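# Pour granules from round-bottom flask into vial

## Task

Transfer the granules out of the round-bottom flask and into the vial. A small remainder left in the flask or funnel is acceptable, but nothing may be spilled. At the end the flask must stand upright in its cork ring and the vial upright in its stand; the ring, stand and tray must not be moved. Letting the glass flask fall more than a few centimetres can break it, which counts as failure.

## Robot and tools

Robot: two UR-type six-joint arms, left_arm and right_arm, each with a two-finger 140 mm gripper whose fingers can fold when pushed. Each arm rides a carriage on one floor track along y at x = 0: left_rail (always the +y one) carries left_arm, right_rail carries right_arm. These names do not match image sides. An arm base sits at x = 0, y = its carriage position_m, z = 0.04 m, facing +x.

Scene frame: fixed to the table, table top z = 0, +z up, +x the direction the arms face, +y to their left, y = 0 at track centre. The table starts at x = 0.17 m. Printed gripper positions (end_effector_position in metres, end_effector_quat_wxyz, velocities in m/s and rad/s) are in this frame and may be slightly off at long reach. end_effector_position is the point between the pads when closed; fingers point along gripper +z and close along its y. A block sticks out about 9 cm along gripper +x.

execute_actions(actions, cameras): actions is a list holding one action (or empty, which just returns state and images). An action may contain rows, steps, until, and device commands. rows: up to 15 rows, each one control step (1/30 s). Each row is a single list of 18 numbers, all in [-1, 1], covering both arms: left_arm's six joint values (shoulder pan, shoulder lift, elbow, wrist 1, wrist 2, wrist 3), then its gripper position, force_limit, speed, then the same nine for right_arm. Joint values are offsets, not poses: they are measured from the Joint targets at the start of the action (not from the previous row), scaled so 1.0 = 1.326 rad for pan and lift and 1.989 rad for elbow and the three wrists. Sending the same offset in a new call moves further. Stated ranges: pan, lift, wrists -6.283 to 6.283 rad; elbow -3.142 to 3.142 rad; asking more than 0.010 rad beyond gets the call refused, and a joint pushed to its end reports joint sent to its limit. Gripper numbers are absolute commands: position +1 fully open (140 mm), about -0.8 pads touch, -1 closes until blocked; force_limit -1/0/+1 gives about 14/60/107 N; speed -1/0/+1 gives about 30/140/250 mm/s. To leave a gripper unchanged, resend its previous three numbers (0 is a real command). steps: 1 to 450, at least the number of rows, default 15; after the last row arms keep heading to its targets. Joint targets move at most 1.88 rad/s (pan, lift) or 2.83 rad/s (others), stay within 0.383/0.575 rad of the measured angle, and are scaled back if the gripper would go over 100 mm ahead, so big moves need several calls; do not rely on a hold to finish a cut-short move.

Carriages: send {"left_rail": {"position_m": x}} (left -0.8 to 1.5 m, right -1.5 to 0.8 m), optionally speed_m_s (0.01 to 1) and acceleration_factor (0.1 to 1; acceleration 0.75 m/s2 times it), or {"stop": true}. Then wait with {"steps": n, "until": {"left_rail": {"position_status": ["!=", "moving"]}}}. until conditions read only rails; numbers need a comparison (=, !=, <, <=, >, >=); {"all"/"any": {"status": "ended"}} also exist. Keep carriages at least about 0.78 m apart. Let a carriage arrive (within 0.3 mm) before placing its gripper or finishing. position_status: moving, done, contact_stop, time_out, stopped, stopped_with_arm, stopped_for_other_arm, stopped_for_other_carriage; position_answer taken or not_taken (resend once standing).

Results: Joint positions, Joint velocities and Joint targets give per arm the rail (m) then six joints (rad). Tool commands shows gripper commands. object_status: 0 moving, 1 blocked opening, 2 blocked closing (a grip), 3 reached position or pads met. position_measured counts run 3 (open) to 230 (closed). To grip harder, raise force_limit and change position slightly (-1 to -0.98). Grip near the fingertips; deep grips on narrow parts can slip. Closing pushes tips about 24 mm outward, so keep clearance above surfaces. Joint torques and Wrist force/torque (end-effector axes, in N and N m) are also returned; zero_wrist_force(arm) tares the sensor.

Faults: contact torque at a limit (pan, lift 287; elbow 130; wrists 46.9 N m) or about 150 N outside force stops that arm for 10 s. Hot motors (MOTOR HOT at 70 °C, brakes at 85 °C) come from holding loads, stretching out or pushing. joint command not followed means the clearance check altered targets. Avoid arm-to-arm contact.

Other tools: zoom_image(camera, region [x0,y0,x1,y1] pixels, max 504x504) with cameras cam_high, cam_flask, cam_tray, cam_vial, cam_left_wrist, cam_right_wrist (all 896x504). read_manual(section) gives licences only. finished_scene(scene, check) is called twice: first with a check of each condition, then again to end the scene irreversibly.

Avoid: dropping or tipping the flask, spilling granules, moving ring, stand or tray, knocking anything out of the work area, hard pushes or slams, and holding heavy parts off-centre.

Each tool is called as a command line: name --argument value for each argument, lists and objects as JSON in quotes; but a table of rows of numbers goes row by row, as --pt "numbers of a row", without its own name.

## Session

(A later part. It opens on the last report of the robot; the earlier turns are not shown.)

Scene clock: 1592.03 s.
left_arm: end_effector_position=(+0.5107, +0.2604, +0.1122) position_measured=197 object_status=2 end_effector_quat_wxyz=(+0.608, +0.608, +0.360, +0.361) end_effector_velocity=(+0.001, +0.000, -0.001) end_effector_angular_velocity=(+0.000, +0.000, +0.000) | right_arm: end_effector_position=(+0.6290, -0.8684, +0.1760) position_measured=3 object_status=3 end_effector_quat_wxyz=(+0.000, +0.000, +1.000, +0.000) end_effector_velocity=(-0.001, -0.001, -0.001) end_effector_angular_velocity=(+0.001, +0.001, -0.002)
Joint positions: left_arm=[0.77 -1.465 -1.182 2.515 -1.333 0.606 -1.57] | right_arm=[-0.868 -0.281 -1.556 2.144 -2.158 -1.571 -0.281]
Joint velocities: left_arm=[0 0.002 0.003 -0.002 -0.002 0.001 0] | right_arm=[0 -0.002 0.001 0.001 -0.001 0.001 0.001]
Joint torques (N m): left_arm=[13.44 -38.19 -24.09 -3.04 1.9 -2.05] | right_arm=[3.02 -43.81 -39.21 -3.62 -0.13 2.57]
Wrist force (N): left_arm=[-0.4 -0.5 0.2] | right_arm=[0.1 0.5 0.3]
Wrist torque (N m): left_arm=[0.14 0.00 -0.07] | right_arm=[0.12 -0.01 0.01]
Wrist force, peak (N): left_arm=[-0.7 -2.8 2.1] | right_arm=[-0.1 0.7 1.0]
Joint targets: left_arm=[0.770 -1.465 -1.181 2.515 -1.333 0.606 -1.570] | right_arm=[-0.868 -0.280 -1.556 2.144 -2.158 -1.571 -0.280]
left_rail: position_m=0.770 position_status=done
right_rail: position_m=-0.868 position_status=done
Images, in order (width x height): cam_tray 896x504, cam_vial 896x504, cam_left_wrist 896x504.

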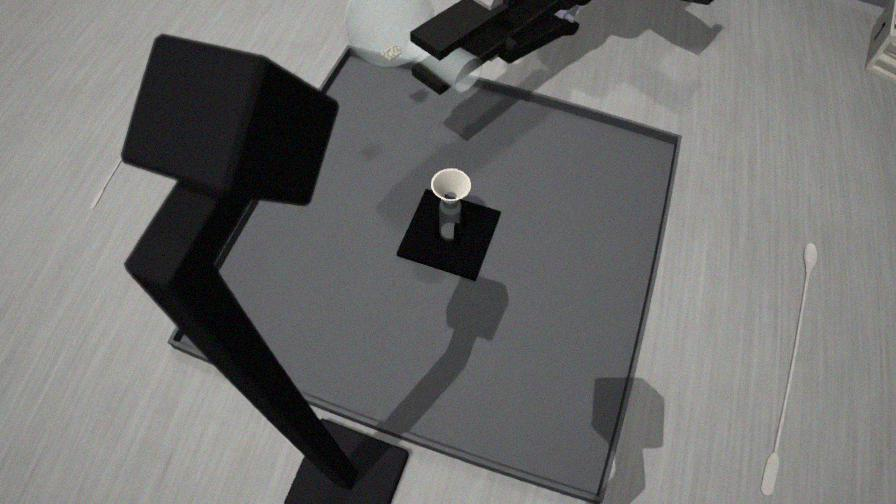

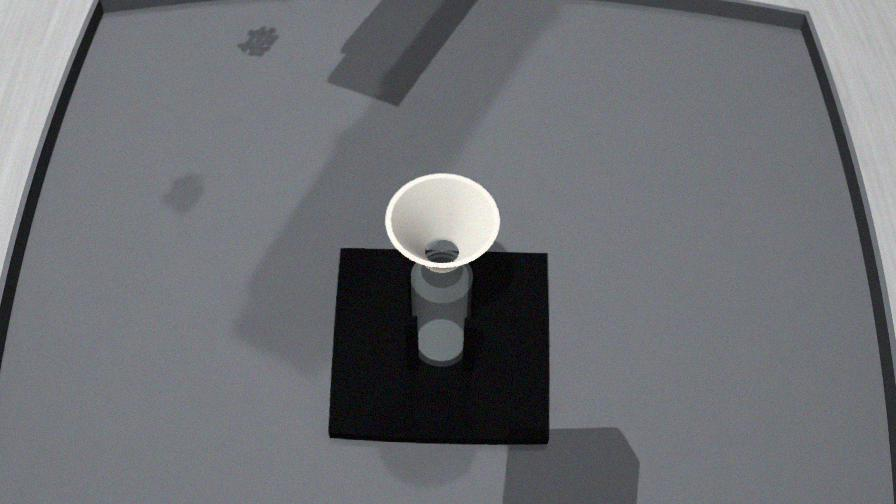

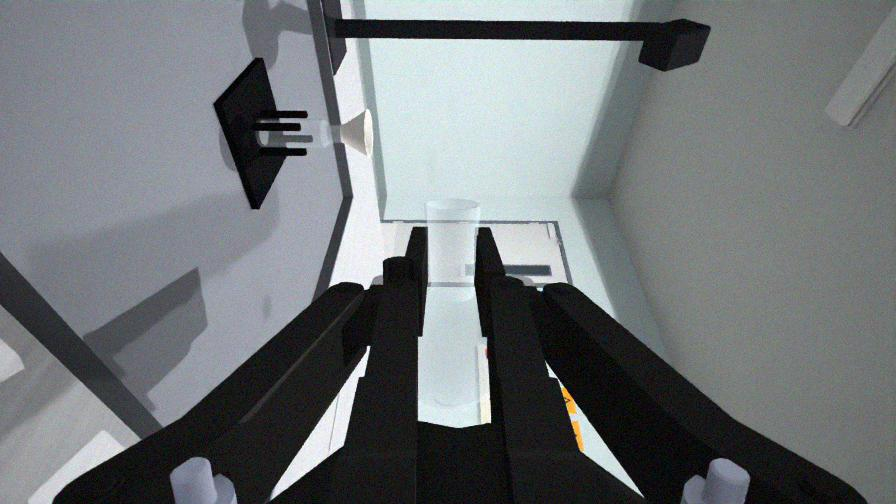

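I'll refresh the state and the relevant pictures before the next move.

execute_actions --actions '[]' --cameras '["cam_left_wrist", "cam_tray", "cam_vial"]'

Scene clock: 1623.50 s.
left_arm: end_effector_position=(+0.5108, +0.2604, +0.1121) position_measured=197 object_status=2 end_effector_quat_wxyz=(+0.608, +0.608, +0.360, +0.361) end_effector_velocity=(+0.000, +0.000, +0.000) end_effector_angular_velocity=(+0.000, +0.000, +0.001) | right_arm: end_effector_position=(+0.6290, -0.8684, +0.1760) position_measured=3 object_status=3 end_effector_quat_wxyz=(+0.000, +0.000, +1.000, +0.000) end_effector_velocity=(-0.001, +0.000, +0.001) end_effector_angular_velocity=(-0.001, +0.000, -0.001)
Joint positions: left_arm=[0.77 -1.465 -1.181 2.515 -1.333 0.606 -1.57] | right_arm=[-0.868 -0.281 -1.556 2.144 -2.158 -1.571 -0.281]
Joint velocities: left_arm=[0 0 0 0 0 -0.001 0.001] | right_arm=[0 -0.001 -0.002 0 0.001 -0.001 0]
Joint torques (N m): left_arm=[9.9 -38.54 -17.99 -1.83 2.26 -2.13] | right_arm=[4.72 -46.31 -38.35 -2.75 -0.57 2.71]
Wrist force (N): left_arm=[-0.1 -0.1 0.4] | right_arm=[-0.2 0.5 0.4]
Wrist torque (N m): left_arm=[0.22 -0.07 -0.07] | right_arm=[0.11 0.06 0.01]
Wrist force, peak (N): left_arm=[-0.7 -0.5 0.9] | right_arm=[-0.2 0.8 0.8]
Joint targets: left_arm=[0.770 -1.465 -1.181 2.515 -1.333 0.606 -1.570] | right_arm=[-0.868 -0.280 -1.556 2.144 -2.158 -1.571 -0.280]
Tool commands: left_gripper/position=-1.0 left_gripper/force_limit=-0.6 left_gripper/speed=-1.0 right_gripper/position=+1.0 right_gripper/force_limit=+1.0 right_gripper/speed=+1.0
left_rail: position_m=0.770 position_status=done
right_rail: position_m=-0.868 position_status=done
Images, in order (width x height): cam_tray 896x504, cam_vial 896x504, cam_left_wrist 896x504.

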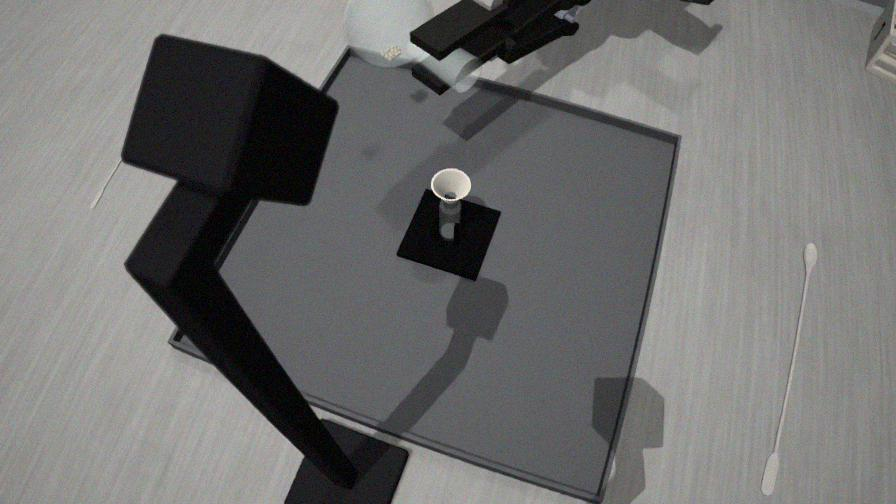

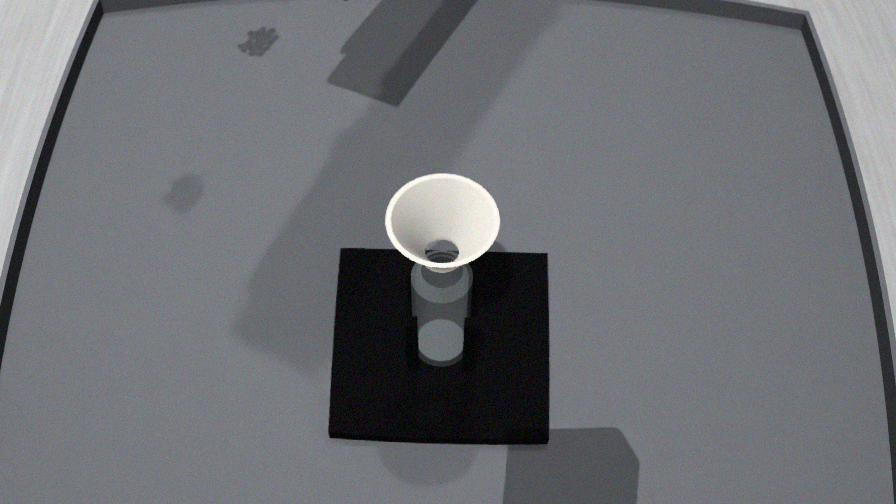

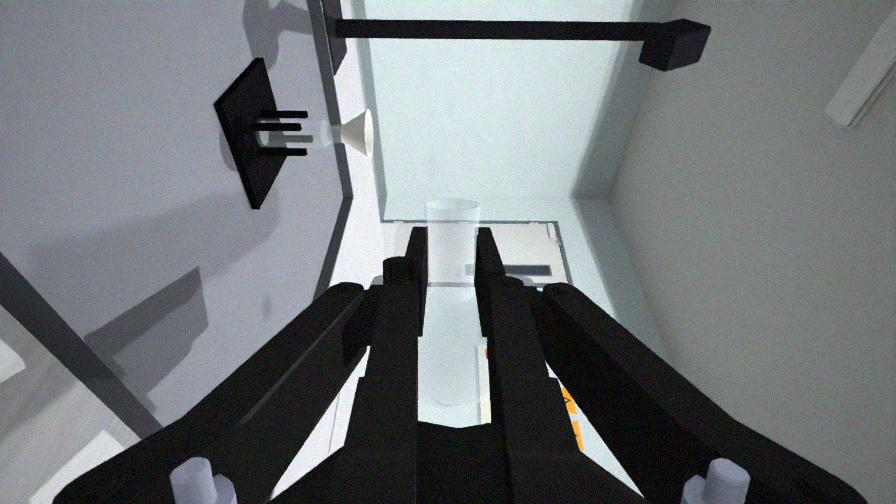

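zoom_image --camera "cam_left_wrist" --region '[200, 40, 400, 220]'

zoom_image --camera "cam_vial" --region '[320, 150, 560, 400]'

Scaled by 2.520 from the camera's 896x504 image, which has a finer 1280x720 frame.

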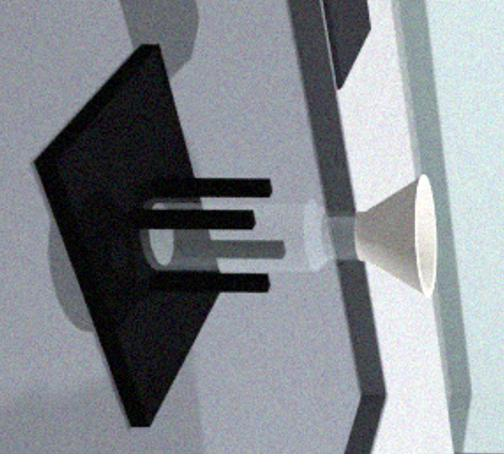

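Scaled by 2.016 from the camera's 896x504 image, which has a finer 1280x720 frame.

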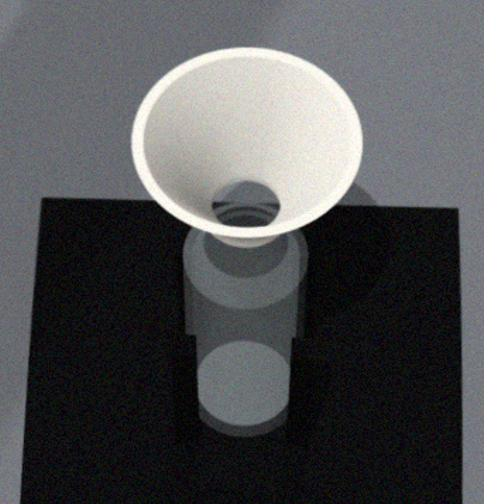

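execute_actions --actions '[{"rows": [[0.00027,-0.00014,-0.00013,0.0005,0.00019,-0.00067,-1,-0.6,-1,0,0,0,0,0,0,1,1,1],[0.00193,-0.00099,-0.00092,0.00357,0.00139,-0.00483,-1,-0.6,-1,0,0,0,0,0,0,1,1,1],[0.00583,-0.00297,-0.00279,0.01075,0.00419,-0.01457,-1,-0.6,-1,0,0,0,0,0,0,1,1,1],[0.01227,-0.00626,-0.00586,0.02264,0.00883,-0.03067,-1,-0.6,-1,0,0,0,0,0,0,1,1,1],[0.02112,-0.01078,-0.0101,0.03898,0.0152,-0.05281,-1,-0.6,-1,0,0,0,0,0,0,1,1,1],[0.03194,-0.01631,-0.01527,0.05895,0.02299,-0.07986,-1,-0.6,-1,0,0,0,0,0,0,1,1,1],[0.04405,-0.02249,-0.02106,0.08129,0.0317,-0.11013,-1,-0.6,-1,0,0,0,0,0,0,1,1,1],[0.05659,-0.02889,-0.02705,0.10443,0.04072,-0.14148,-1,-0.6,-1,0,0,0,0,0,0,1,1,1],[0.0687,-0.03507,-0.03284,0.12677,0.04943,-0.17175,-1,-0.6,-1,0,0,0,0,0,0,1,1,1],[0.07952,-0.0406,-0.03801,0.14674,0.05722,-0.1988,-1,-0.6,-1,0,0,0,0,0,0,1,1,1],[0.08837,-0.04512,-0.04225,0.16308,0.06359,-0.22094,-1,-0.6,-1,0,0,0,0,0,0,1,1,1],[0.09481,-0.04841,-0.04532,0.17497,0.06823,-0.23705,-1,-0.6,-1,0,0,0,0,0,0,1,1,1],[0.09871,-0.05039,-0.04719,0.18216,0.07103,-0.24678,-1,-0.6,-1,0,0,0,0,0,0,1,1,1],[0.10037,-0.05124,-0.04798,0.18522,0.07222,-0.25093,-1,-0.6,-1,0,0,0,0,0,0,1,1,1],[0.10064,-0.05138,-0.04811,0.18572,0.07242,-0.25161,-1,-0.6,-1,0,0,0,0,0,0,1,1,1]], "steps": 24}]' --cameras '["cam_left_wrist", "cam_tray", "cam_vial"]'

Scene clock: 1879.10 s.
left_arm: end_effector_position=(+0.5580, +0.2687, +0.1111) position_measured=197 object_status=2 end_effector_quat_wxyz=(+0.614, +0.573, +0.491, +0.232) end_effector_velocity=(+0.001, +0.001, +0.000) end_effector_angular_velocity=(+0.000, +0.002, +0.003) | right_arm: end_effector_position=(+0.6290, -0.8684, +0.1760) position_measured=3 object_status=3 end_effector_quat_wxyz=(+0.000, +0.000, +1.000, +0.000) end_effector_velocity=(+0.001, +0.000, +0.000) end_effector_angular_velocity=(+0.000, +0.000, +0.000)
Joint positions: left_arm=[0.77 -1.332 -1.25 2.42 -0.964 0.75 -2.07] | right_arm=[-0.868 -0.281 -1.556 2.144 -2.158 -1.571 -0.28]
Joint velocities: left_arm=[0 0.002 0 0 0.002 0 -0.003] | right_arm=[0 0 0 -0.001 0.001 0 0]
Joint torques (N m): left_arm=[13.25 -63.19 -30.09 0.88 1.86 -3.79] | right_arm=[4.96 -43.88 -38.47 -3.52 -0.3 2.64]
Wrist force (N): left_arm=[0.0 0.2 0.1] | right_arm=[-0.1 0.3 0.6]
Wrist torque (N m): left_arm=[0.23 -0.03 -0.06] | right_arm=[0.07 0.02 0.00]
Wrist force, peak (N): left_arm=[-0.9 -1.1 -0.8] | right_arm=[0.2 0.2 1.2]
Joint targets: left_arm=[0.770 -1.332 -1.250 2.419 -0.964 0.750 -2.070] | right_arm=[-0.868 -0.280 -1.556 2.144 -2.158 -1.571 -0.280]
left_rail: position_m=0.770 position_status=done
right_rail: position_m=-0.868 position_status=done
Images, in order (width x height): cam_tray 896x504, cam_vial 896x504, cam_left_wrist 896x504.

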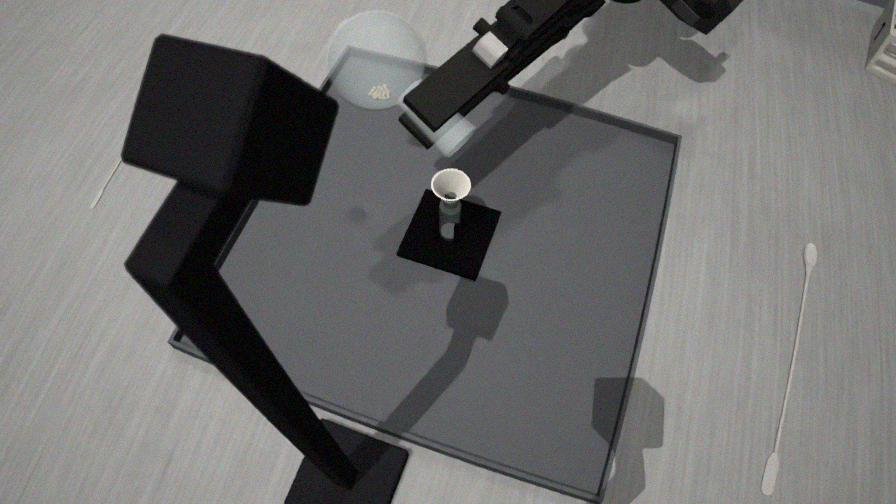

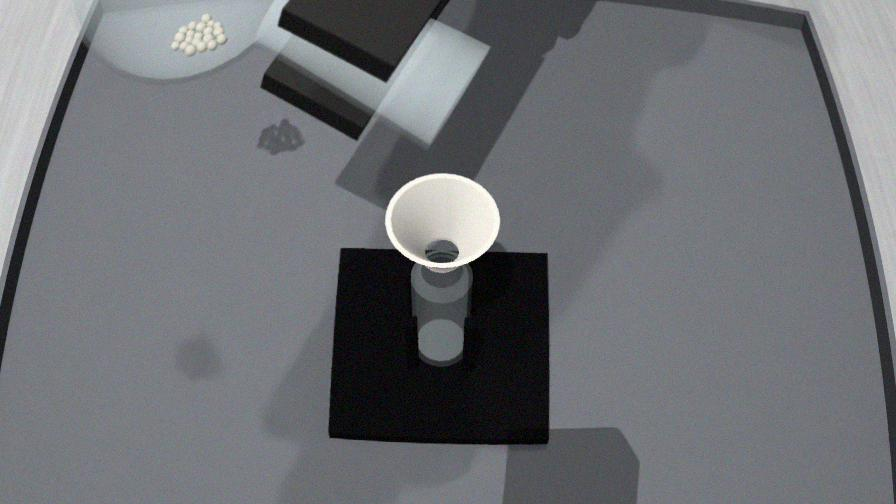

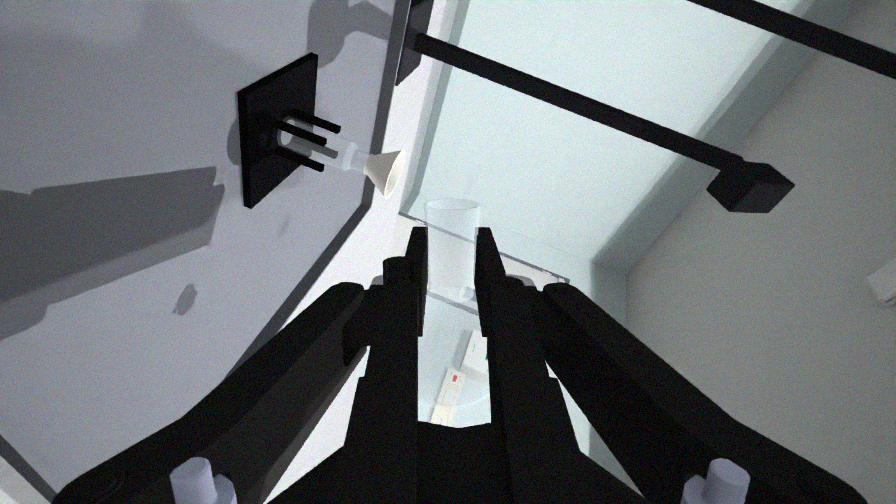

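zoom_image --camera "cam_left_wrist" --region '[220, 40, 500, 240]'

zoom_image --camera "cam_vial" --region '[60, 0, 564, 284]'

zoom_image --camera "cam_tray" --region '[300, 0, 560, 260]'

Scaled by 1.800 from the camera's 896x504 image, which has a finer 1280x720 frame.

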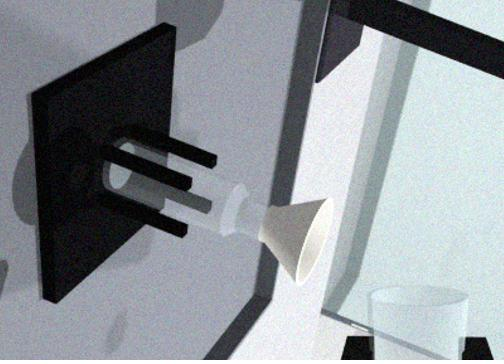

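Scaled by 1.000.

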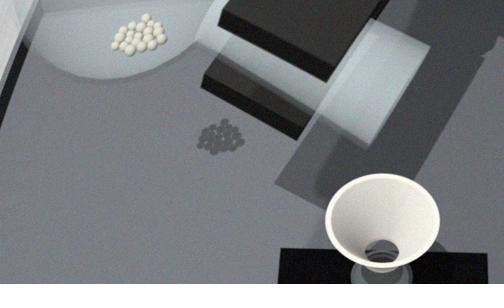

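Scaled by 1.938 from the camera's 896x504 image, which has a finer 1280x720 frame.

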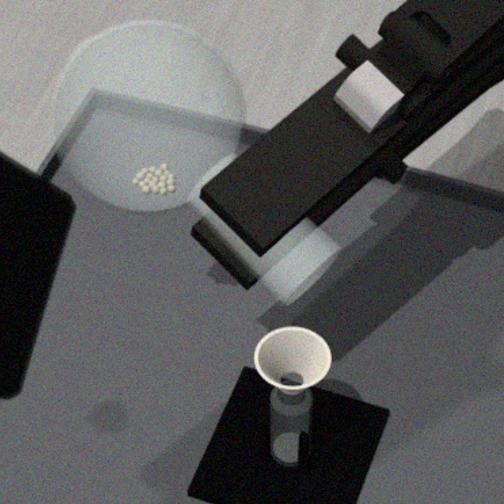

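execute_actions --actions '[{"rows": [[0.00005,0.00004,-0.00002,-0.00002,0.00003,-0.00023,-1,-0.6,-1,0,0,0,0,0,0,1,1,1],[0.00034,0.00031,-0.00012,-0.00013,0.00022,-0.00162,-1,-0.6,-1,0,0,0,0,0,0,1,1,1],[0.00103,0.00093,-0.00037,-0.0004,0.00067,-0.00488,-1,-0.6,-1,0,0,0,0,0,0,1,1,1],[0.00217,0.00196,-0.00077,-0.00084,0.00142,-0.01028,-1,-0.6,-1,0,0,0,0,0,0,1,1,1],[0.00373,0.00337,-0.00133,-0.00144,0.00244,-0.01769,-1,-0.6,-1,0,0,0,0,0,0,1,1,1],[0.00564,0.0051,-0.00201,-0.00218,0.00368,-0.02676,-1,-0.6,-1,0,0,0,0,0,0,1,1,1],[0.00778,0.00703,-0.00278,-0.00301,0.00508,-0.0369,-1,-0.6,-1,0,0,0,0,0,0,1,1,1],[0.00999,0.00904,-0.00357,-0.00386,0.00653,-0.0474,-1,-0.6,-1,0,0,0,0,0,0,1,1,1],[0.01213,0.01097,-0.00433,-0.00469,0.00792,-0.05754,-1,-0.6,-1,0,0,0,0,0,0,1,1,1],[0.01404,0.0127,-0.00501,-0.00543,0.00917,-0.0666,-1,-0.6,-1,0,0,0,0,0,0,1,1,1],[0.0156,0.01411,-0.00557,-0.00603,0.01019,-0.07402,-1,-0.6,-1,0,0,0,0,0,0,1,1,1],[0.01674,0.01514,-0.00598,-0.00647,0.01094,-0.07942,-1,-0.6,-1,0,0,0,0,0,0,1,1,1],[0.01743,0.01576,-0.00622,-0.00674,0.01139,-0.08268,-1,-0.6,-1,0,0,0,0,0,0,1,1,1],[0.01772,0.01603,-0.00633,-0.00685,0.01158,-0.08407,-1,-0.6,-1,0,0,0,0,0,0,1,1,1],[0.01777,0.01607,-0.00635,-0.00687,0.01161,-0.0843,-1,-0.6,-1,0,0,0,0,0,0,1,1,1]], "steps": 22}]' --cameras '["cam_left_wrist", "cam_tray", "cam_vial"]'

zoom_image --camera "cam_left_wrist" --region '[240, 40, 520, 240]'

zoom_image --camera "cam_vial" --region '[300, 0, 580, 280]'

Scene clock: 2008.37 s.
left_arm: end_effector_position=(+0.5681, +0.2669, +0.1048) position_measured=197 object_status=2 end_effector_quat_wxyz=(+0.631, +0.528, +0.540, +0.178) end_effector_velocity=(+0.000, +0.000, +0.000) end_effector_angular_velocity=(-0.002, +0.002, +0.000) | right_arm: end_effector_position=(+0.6290, -0.8684, +0.1760) position_measured=3 object_status=3 end_effector_quat_wxyz=(+0.000, +0.000, +1.000, +0.000) end_effector_velocity=(+0.000, -0.001, +0.002) end_effector_angular_velocity=(-0.001, -0.002, -0.002)
Joint positions: left_arm=[0.77 -1.308 -1.228 2.407 -0.977 0.773 -2.238] | right_arm=[-0.868 -0.281 -1.556 2.144 -2.158 -1.571 -0.281]
Joint velocities: left_arm=[0 0 0 0 0 0 -0.003] | right_arm=[0 -0.001 -0.003 -0.001 0.002 0 0]
Joint torques (N m): left_arm=[14.27 -40.07 -29.83 -2.76 2.28 -2.69] | right_arm=[4.01 -43.33 -40.43 -3.65 -0.7 2.39]
Wrist force (N): left_arm=[0.3 0.0 0.3] | right_arm=[-0.3 0.2 0.6]
Wrist torque (N m): left_arm=[0.16 -0.15 -0.06] | right_arm=[0.04 0.05 0.01]
Wrist force, peak (N): left_arm=[0.5 0.7 -0.8] | right_arm=[-0.2 0.3 1.2]
Joint targets: left_arm=[0.770 -1.308 -1.228 2.407 -0.978 0.773 -2.238] | right_arm=[-0.868 -0.280 -1.556 2.144 -2.158 -1.571 -0.280]
left_rail: position_m=0.770 position_status=done
right_rail: position_m=-0.868 position_status=done
Images, in order (width x height): cam_tray 896x504, cam_vial 896x504, cam_left_wrist 896x504.

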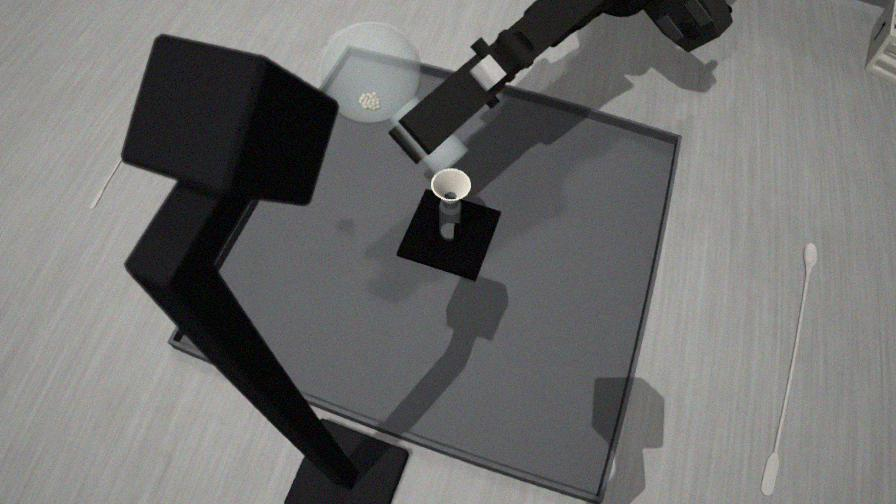

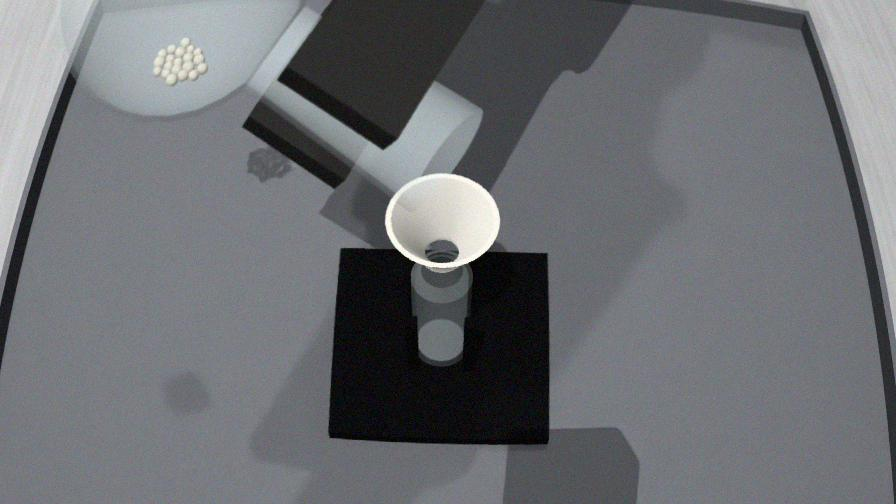

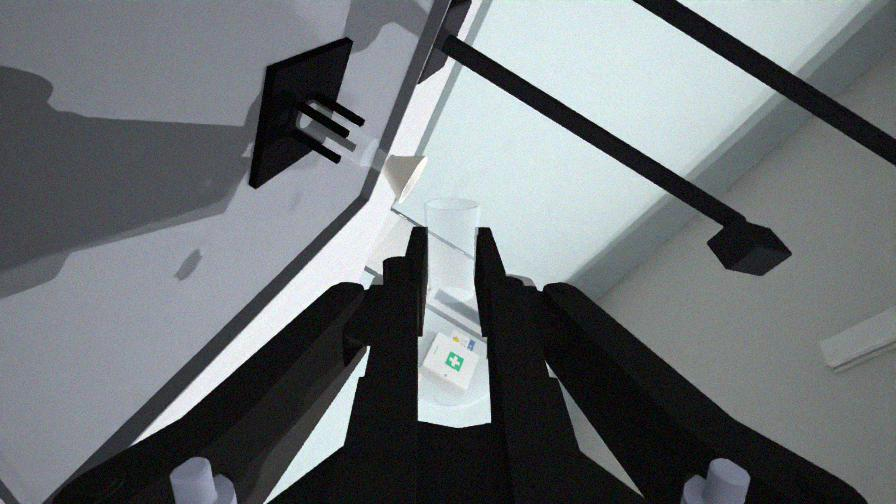

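Scaled by 1.800 from the camera's 896x504 image, which has a finer 1280x720 frame.

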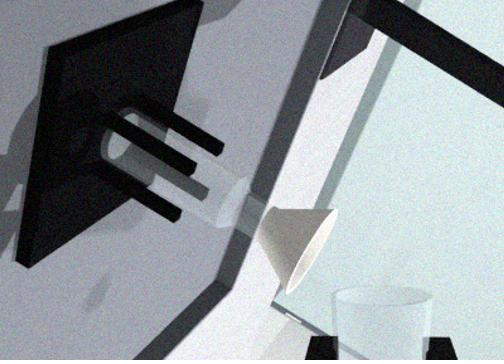

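Scaled by 1.800 from the camera's 896x504 image, which has a finer 1280x720 frame.

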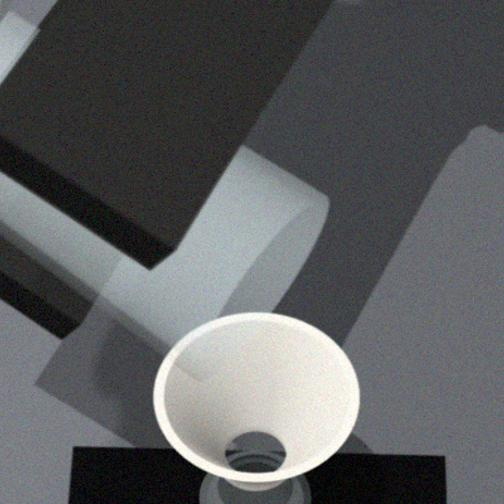

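execute_actions --actions '[{"rows": [[0.00003,0,0,-0.00001,0.00002,-0.00035,-1,-0.6,-1,0,0,0,0,0,0,1,1,1],[0.00022,0,0.00004,-0.00007,0.00014,-0.00249,-1,-0.6,-1,0,0,0,0,0,0,1,1,1],[0.00066,0.00001,0.00011,-0.0002,0.00043,-0.0075,-1,-0.6,-1,0,0,0,0,0,0,1,1,1],[0.00139,0.00001,0.00022,-0.00042,0.00091,-0.01578,-1,-0.6,-1,0,0,0,0,0,0,1,1,1],[0.00239,0.00002,0.00038,-0.00072,0.00156,-0.02718,-1,-0.6,-1,0,0,0,0,0,0,1,1,1],[0.00361,0.00004,0.00058,-0.00109,0.00236,-0.0411,-1,-0.6,-1,0,0,0,0,0,0,1,1,1],[0.00498,0.00005,0.0008,-0.0015,0.00326,-0.05667,-1,-0.6,-1,0,0,0,0,0,0,1,1,1],[0.0064,0.00006,0.00103,-0.00192,0.00418,-0.07281,-1,-0.6,-1,0,0,0,0,0,0,1,1,1],[0.00776,0.00008,0.00125,-0.00233,0.00508,-0.08838,-1,-0.6,-1,0,0,0,0,0,0,1,1,1],[0.00899,0.00009,0.00144,-0.0027,0.00588,-0.1023,-1,-0.6,-1,0,0,0,0,0,0,1,1,1],[0.00999,0.0001,0.0016,-0.003,0.00653,-0.1137,-1,-0.6,-1,0,0,0,0,0,0,1,1,1],[0.01071,0.00011,0.00172,-0.00322,0.00701,-0.12198,-1,-0.6,-1,0,0,0,0,0,0,1,1,1],[0.01115,0.00011,0.00179,-0.00335,0.0073,-0.127,-1,-0.6,-1,0,0,0,0,0,0,1,1,1],[0.01134,0.00011,0.00182,-0.00341,0.00742,-0.12913,-1,-0.6,-1,0,0,0,0,0,0,1,1,1],[0.01137,0.00011,0.00183,-0.00342,0.00744,-0.12948,-1,-0.6,-1,0,0,0,0,0,0,1,1,1]], "steps": 22}]' --cameras '["cam_left_wrist", "cam_vial"]'

zoom_image --camera "cam_left_wrist" --region '[300, 90, 500, 230]'

zoom_image --camera "cam_vial" --region '[330, 60, 570, 300]'

Scene clock: 2129.50 s.
left_arm: end_effector_position=(+0.5728, +0.2726, +0.1038) position_measured=197 object_status=2 end_effector_quat_wxyz=(+0.649, +0.453, +0.604, +0.094) end_effector_velocity=(+0.000, +0.000, +0.000) end_effector_angular_velocity=(-0.003, +0.002, +0.001) | right_arm: end_effector_position=(+0.6290, -0.8684, +0.1760) position_measured=3 object_status=3 end_effector_quat_wxyz=(+0.000, +0.000, +1.000, +0.000) end_effector_velocity=(+0.000, +0.000, +0.000) end_effector_angular_velocity=(-0.001, +0.001, +0.001)
Joint positions: left_arm=[0.77 -1.293 -1.228 2.41 -0.984 0.788 -2.495] | right_arm=[-0.868 -0.281 -1.556 2.144 -2.158 -1.571 -0.281]
Joint velocities: left_arm=[0 0 0 0 0 0 -0.004] | right_arm=[0 0.001 -0.001 0 0.001 -0.001 0]
Joint torques (N m): left_arm=[13.38 -39.13 -5.31 -3.12 2.21 -2.51] | right_arm=[2.48 -42.4 -39.77 -4.04 -0.88 2.48]
Wrist force (N): left_arm=[0.0 0.0 0.1] | right_arm=[-0.3 0.6 0.3]
Wrist torque (N m): left_arm=[0.10 -0.09 -0.09] | right_arm=[0.14 0.06 0.00]
Wrist force, peak (N): left_arm=[0.9 0.6 0.1] | right_arm=[-0.3 0.5 1.0]
Joint targets: left_arm=[0.770 -1.293 -1.228 2.410 -0.984 0.788 -2.496] | right_arm=[-0.868 -0.280 -1.556 2.144 -2.158 -1.571 -0.280]
left_rail: position_m=0.770 position_status=done
right_rail: position_m=-0.868 position_status=done
Images, in order (width x height): cam_vial 896x504, cam_left_wrist 896x504.

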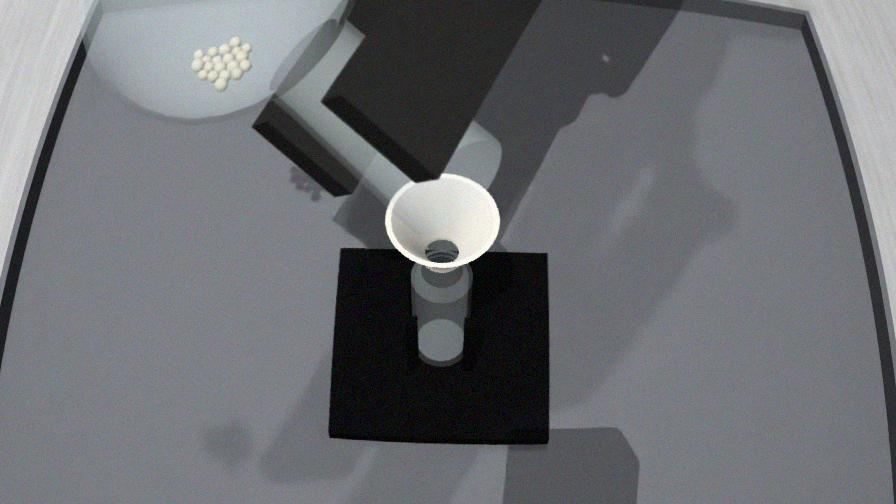

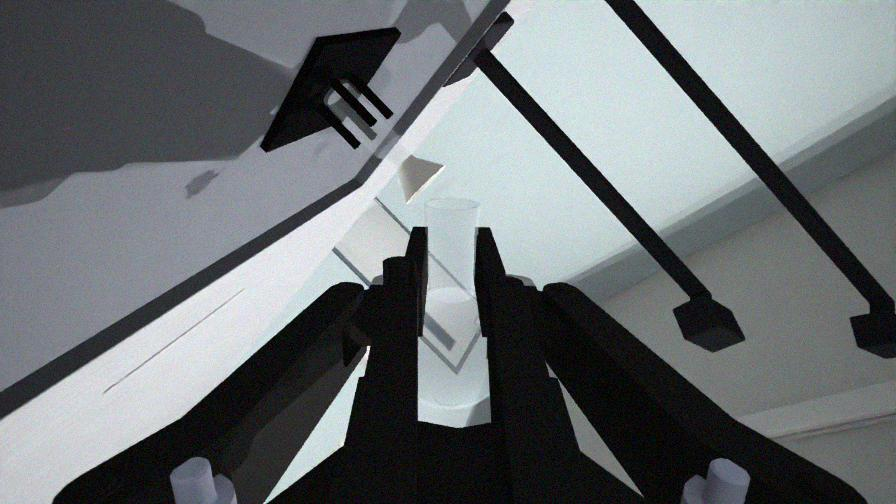

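Scaled by 2.520 from the camera's 896x504 image, which has a finer 1280x720 frame.

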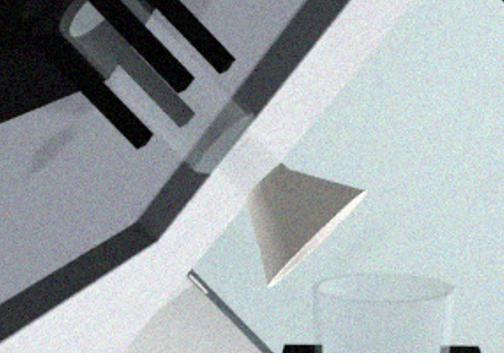

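Scaled by 2.100 from the camera's 896x504 image, which has a finer 1280x720 frame.

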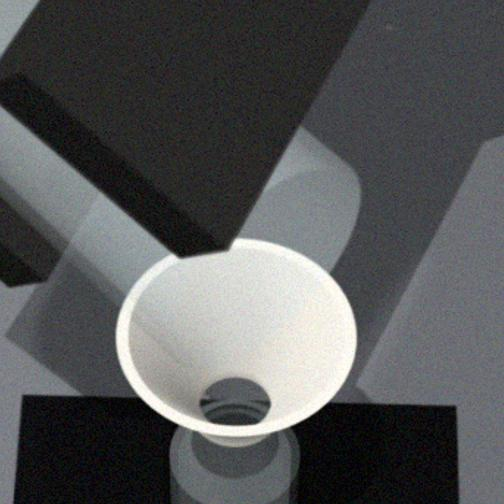

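zoom_image --camera "cam_left_wrist" --region '[390, 145, 500, 225]'

zoom_image --camera "cam_vial" --region '[370, 90, 530, 250]'

Scaled by 4.582 from the camera's 896x504 image, which has a finer 1280x720 frame.

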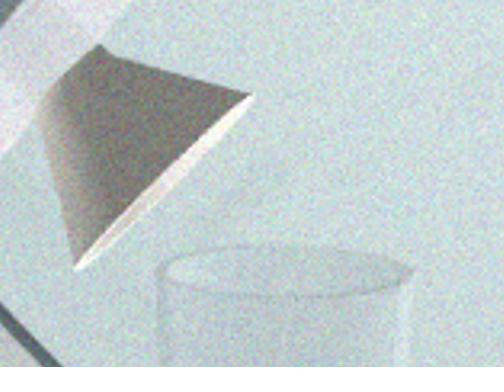

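Scaled by 3.150 from the camera's 896x504 image, which has a finer 1280x720 frame.

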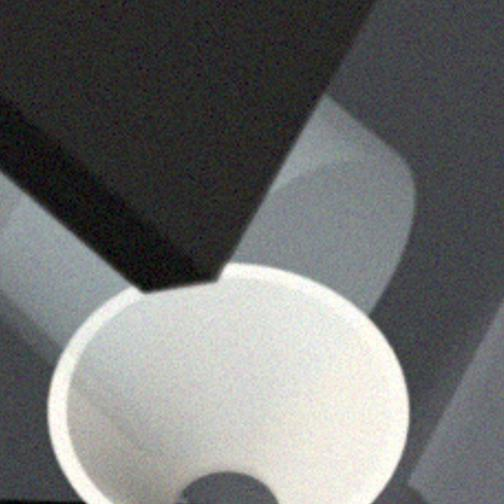

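execute_actions --actions '[{"rows": [[0.00001,0,0.00001,-0.00001,0.00001,-0.00023,-1,-0.6,-1,0,0,0,0,0,0,1,1,1],[0.00009,0.00002,0.00005,-0.00007,0.00006,-0.00167,-1,-0.6,-1,0,0,0,0,0,0,1,1,1],[0.00028,0.00007,0.00014,-0.00023,0.00018,-0.00503,-1,-0.6,-1,0,0,0,0,0,0,1,1,1],[0.00059,0.00015,0.0003,-0.00048,0.00038,-0.01059,-1,-0.6,-1,0,0,0,0,0,0,1,1,1],[0.00101,0.00026,0.00052,-0.00082,0.00066,-0.01823,-1,-0.6,-1,0,0,0,0,0,0,1,1,1],[0.00153,0.00039,0.00078,-0.00124,0.001,-0.02757,-1,-0.6,-1,0,0,0,0,0,0,1,1,1],[0.00211,0.00054,0.00108,-0.00171,0.00138,-0.03802,-1,-0.6,-1,0,0,0,0,0,0,1,1,1],[0.00271,0.0007,0.00139,-0.00219,0.00177,-0.04885,-1,-0.6,-1,0,0,0,0,0,0,1,1,1],[0.00328,0.00084,0.00168,-0.00266,0.00214,-0.0593,-1,-0.6,-1,0,0,0,0,0,0,1,1,1],[0.0038,0.00098,0.00195,-0.00308,0.00248,-0.06864,-1,-0.6,-1,0,0,0,0,0,0,1,1,1],[0.00422,0.00109,0.00216,-0.00343,0.00276,-0.07628,-1,-0.6,-1,0,0,0,0,0,0,1,1,1],[0.00453,0.00117,0.00232,-0.00368,0.00296,-0.08184,-1,-0.6,-1,0,0,0,0,0,0,1,1,1],[0.00472,0.00121,0.00242,-0.00383,0.00308,-0.08521,-1,-0.6,-1,0,0,0,0,0,0,1,1,1],[0.0048,0.00123,0.00246,-0.00389,0.00313,-0.08664,-1,-0.6,-1,0,0,0,0,0,0,1,1,1],[0.00481,0.00124,0.00246,-0.0039,0.00314,-0.08687,-1,-0.6,-1,0,0,0,0,0,0,1,1,1]], "steps": 22}]' --cameras '["cam_left_wrist", "cam_vial"]'

zoom_image --camera "cam_left_wrist" --region '[390, 145, 500, 225]'

zoom_image --camera "cam_vial" --region '[340, 100, 540, 300]'

Scene clock: 2359.03 s.
left_arm: end_effector_position=(+0.5743, +0.2766, +0.1021) position_measured=197 object_status=2 end_effector_quat_wxyz=(+0.655, +0.399, +0.641, +0.037) end_effector_velocity=(+0.000, +0.000, +0.000) end_effector_angular_velocity=(-0.003, +0.001, +0.001) | right_arm: end_effector_position=(+0.6290, -0.8684, +0.1760) position_measured=3 object_status=3 end_effector_quat_wxyz=(+0.000, +0.000, +1.000, +0.000) end_effector_velocity=(+0.000, -0.001, +0.001) end_effector_angular_velocity=(-0.001, -0.001, -0.001)
Joint positions: left_arm=[0.77 -1.287 -1.227 2.415 -0.992 0.794 -2.668] | right_arm=[-0.868 -0.281 -1.556 2.144 -2.158 -1.571 -0.281]
Joint velocities: left_arm=[0 0 0 0 -0.001 -0.001 -0.003] | right_arm=[0 -0.001 0 -0.001 0 -0.001 0]
Joint torques (N m): left_arm=[12.8 -39.94 -4.9 -3.5 2.37 -2.98] | right_arm=[5.7 -46.58 -39.85 -4.05 -0.55 2.17]
Wrist force (N): left_arm=[0.6 0.1 -0.3] | right_arm=[0.0 0.2 0.4]
Wrist torque (N m): left_arm=[0.09 -0.25 -0.12] | right_arm=[0.03 0.00 0.00]
Wrist force, peak (N): left_arm=[1.0 0.4 -0.2] | right_arm=[-0.4 0.6 1.0]
Joint targets: left_arm=[0.770 -1.287 -1.227 2.415 -0.992 0.794 -2.668] | right_arm=[-0.868 -0.280 -1.556 2.144 -2.158 -1.571 -0.280]
left_rail: position_m=0.770 position_status=done
right_rail: position_m=-0.868 position_status=done
Images, in order (width x height): cam_vial 896x504, cam_left_wrist 896x504.

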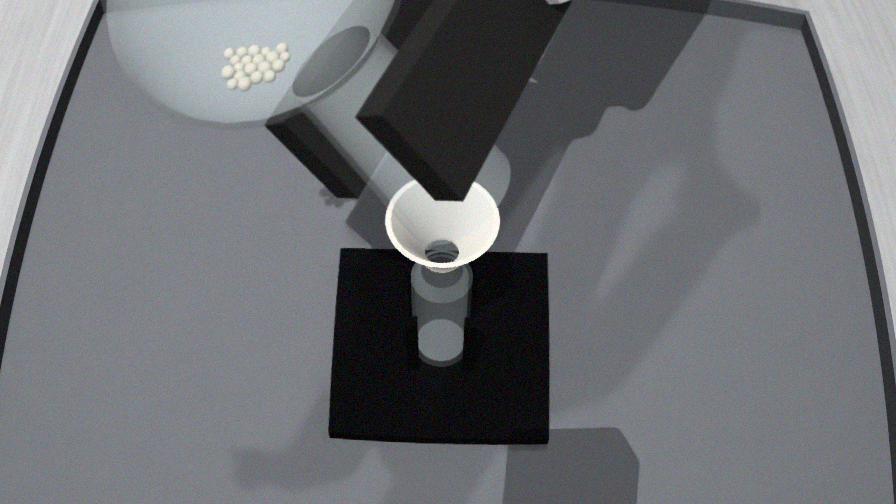

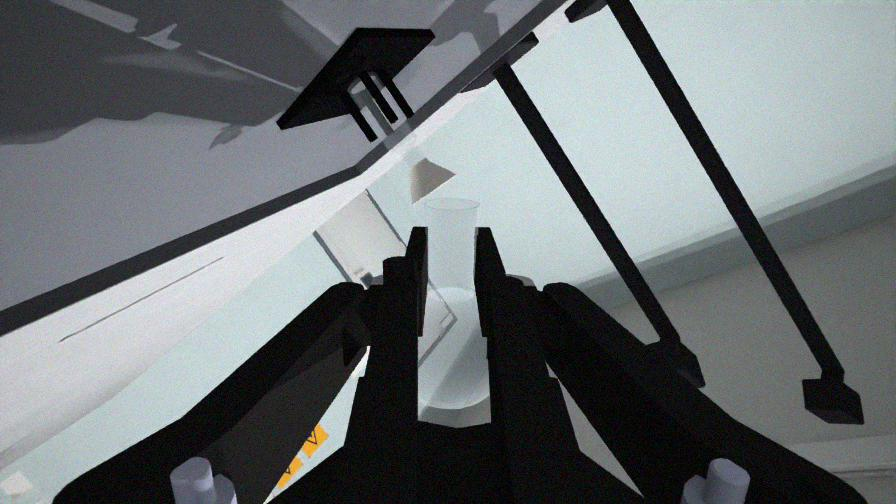

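Scaled by 4.582 from the camera's 896x504 image, which has a finer 1280x720 frame.

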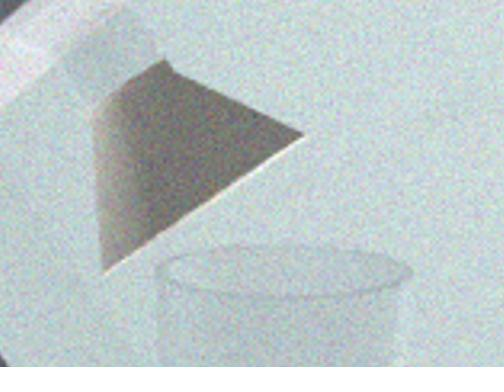

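Scaled by 2.520 from the camera's 896x504 image, which has a finer 1280x720 frame.

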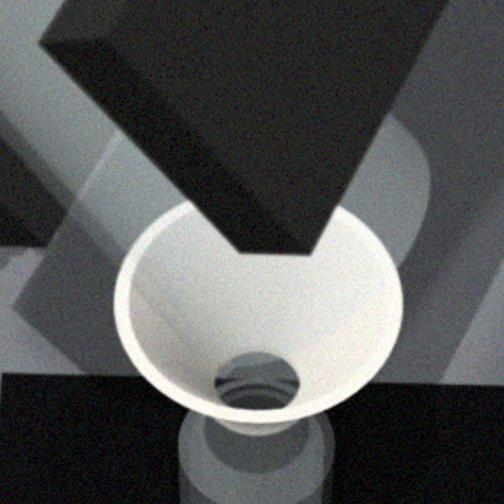

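zoom_image --camera "cam_vial" --region '[380, 170, 510, 275]'

zoom_image --camera "cam_vial" --region '[200, 20, 420, 140]'

Scaled by 3.877 from the camera's 896x504 image, which has a finer 1280x720 frame.

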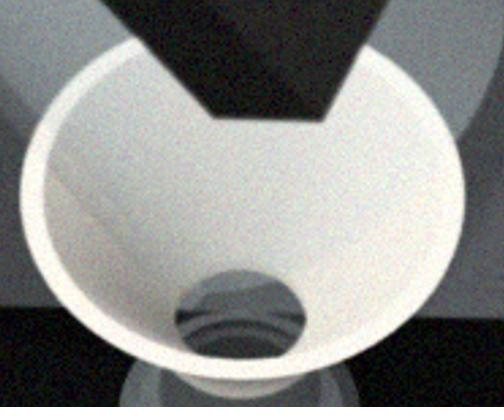

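Scaled by 2.291 from the camera's 896x504 image, which has a finer 1280x720 frame.

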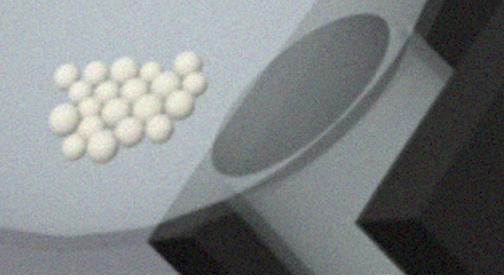

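execute_actions --actions '[{"rows": [[0.00001,0,0,0,0,-0.00012,-1,-0.6,-1,0,0,0,0,0,0,1,1,1],[0.00005,-0.00001,0.00003,-0.00002,0.00003,-0.00083,-1,-0.6,-1,0,0,0,0,0,0,1,1,1],[0.00016,-0.00004,0.00008,-0.00007,0.0001,-0.00251,-1,-0.6,-1,0,0,0,0,0,0,1,1,1],[0.00033,-0.00008,0.00016,-0.00015,0.00022,-0.00529,-1,-0.6,-1,0,0,0,0,0,0,1,1,1],[0.00057,-0.00014,0.00027,-0.00025,0.00037,-0.00911,-1,-0.6,-1,0,0,0,0,0,0,1,1,1],[0.00087,-0.00021,0.00041,-0.00038,0.00057,-0.01377,-1,-0.6,-1,0,0,0,0,0,0,1,1,1],[0.00119,-0.00029,0.00057,-0.00053,0.00078,-0.01899,-1,-0.6,-1,0,0,0,0,0,0,1,1,1],[0.00153,-0.00038,0.00073,-0.00068,0.001,-0.02439,-1,-0.6,-1,0,0,0,0,0,0,1,1,1],[0.00186,-0.00046,0.00089,-0.00082,0.00122,-0.02961,-1,-0.6,-1,0,0,0,0,0,0,1,1,1],[0.00215,-0.00053,0.00103,-0.00095,0.00141,-0.03427,-1,-0.6,-1,0,0,0,0,0,0,1,1,1],[0.00239,-0.00059,0.00114,-0.00106,0.00157,-0.03809,-1,-0.6,-1,0,0,0,0,0,0,1,1,1],[0.00257,-0.00063,0.00123,-0.00114,0.00168,-0.04087,-1,-0.6,-1,0,0,0,0,0,0,1,1,1],[0.00267,-0.00065,0.00128,-0.00118,0.00175,-0.04255,-1,-0.6,-1,0,0,0,0,0,0,1,1,1],[0.00272,-0.00067,0.0013,-0.0012,0.00178,-0.04326,-1,-0.6,-1,0,0,0,0,0,0,1,1,1],[0.00273,-0.00067,0.0013,-0.00121,0.00178,-0.04338,-1,-0.6,-1,0,0,0,0,0,0,1,1,1]], "steps": 30}]' --cameras '["cam_left_wrist", "cam_vial"]'

zoom_image --camera "cam_left_wrist" --region '[390, 145, 500, 225]'

zoom_image --camera "cam_vial" --region '[200, 0, 540, 280]'

Scene clock: 2411.47 s.
left_arm: end_effector_position=(+0.5751, +0.2789, +0.1019) position_measured=197 object_status=2 end_effector_quat_wxyz=(+0.656, +0.370, +0.658, +0.008) end_effector_velocity=(+0.000, +0.000, +0.000) end_effector_angular_velocity=(+0.001, +0.000, +0.000) | right_arm: end_effector_position=(+0.6290, -0.8684, +0.1760) position_measured=3 object_status=3 end_effector_quat_wxyz=(+0.000, +0.000, +1.000, +0.000) end_effector_velocity=(+0.000, -0.001, +0.000) end_effector_angular_velocity=(-0.001, +0.001, -0.001)
Joint positions: left_arm=[0.77 -1.283 -1.227 2.418 -0.994 0.797 -2.754] | right_arm=[-0.868 -0.281 -1.556 2.144 -2.158 -1.571 -0.28]
Joint velocities: left_arm=[0 0 0 0.001 0 0 0.001] | right_arm=[0 -0.001 0.001 0 -0.001 -0.002 0]
Joint torques (N m): left_arm=[12.36 -63.29 -4.68 -3.22 2.06 -2.24] | right_arm=[7.6 -42.69 -39.84 -3.78 -0.06 2.14]
Wrist force (N): left_arm=[0.7 0.4 0.0] | right_arm=[-0.2 0.3 0.5]
Wrist torque (N m): left_arm=[0.13 -0.28 -0.12] | right_arm=[0.06 0.04 0.00]
Wrist force, peak (N): left_arm=[1.3 0.6 -0.2] | right_arm=[-0.1 0.4 1.1]
Joint targets: left_arm=[0.770 -1.283 -1.227 2.418 -0.994 0.797 -2.755] | right_arm=[-0.868 -0.280 -1.556 2.144 -2.158 -1.571 -0.280]
left_rail: position_m=0.770 position_status=done
right_rail: position_m=-0.868 position_status=done
Images, in order (width x height): cam_vial 896x504, cam_left_wrist 896x504.

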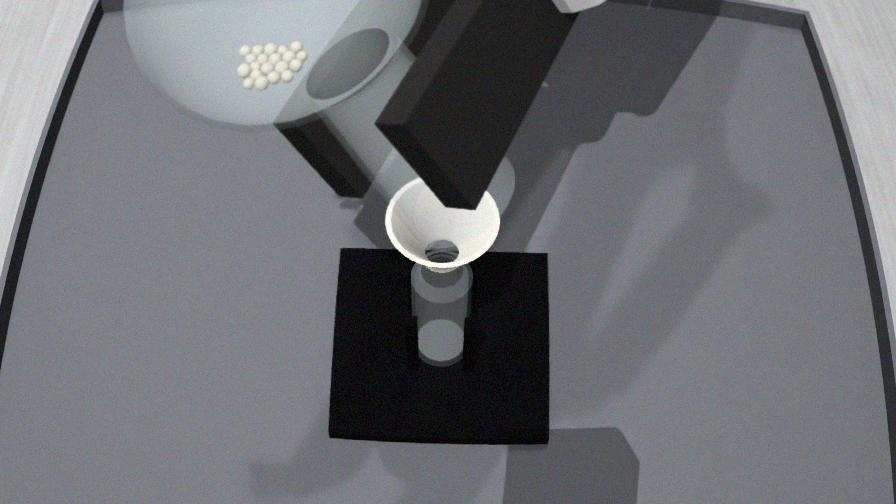

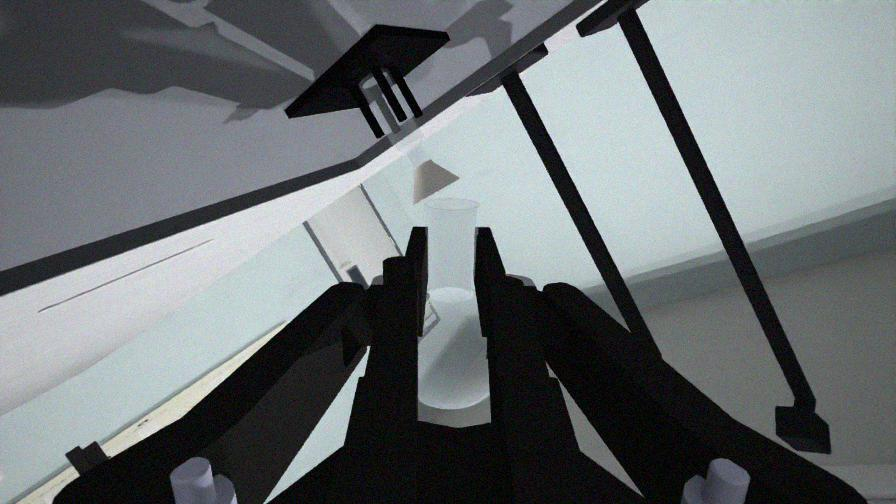

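Scaled by 4.582 from the camera's 896x504 image, which has a finer 1280x720 frame.

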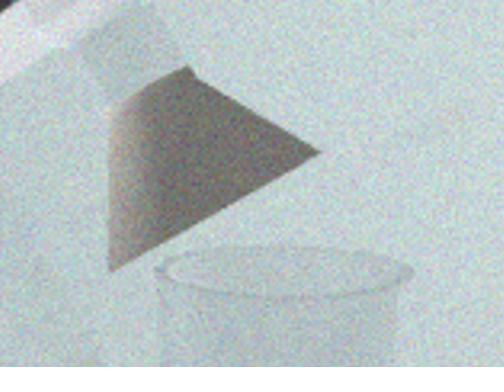

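Scaled by 1.482 from the camera's 896x504 image, which has a finer 1280x720 frame.

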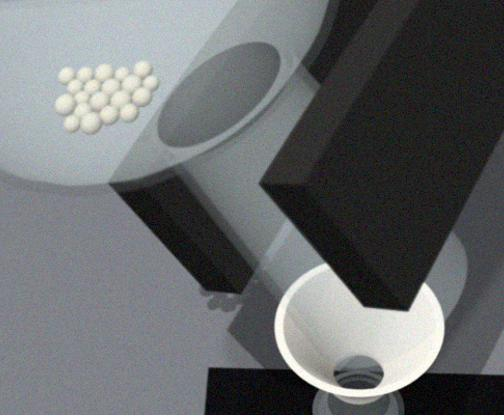

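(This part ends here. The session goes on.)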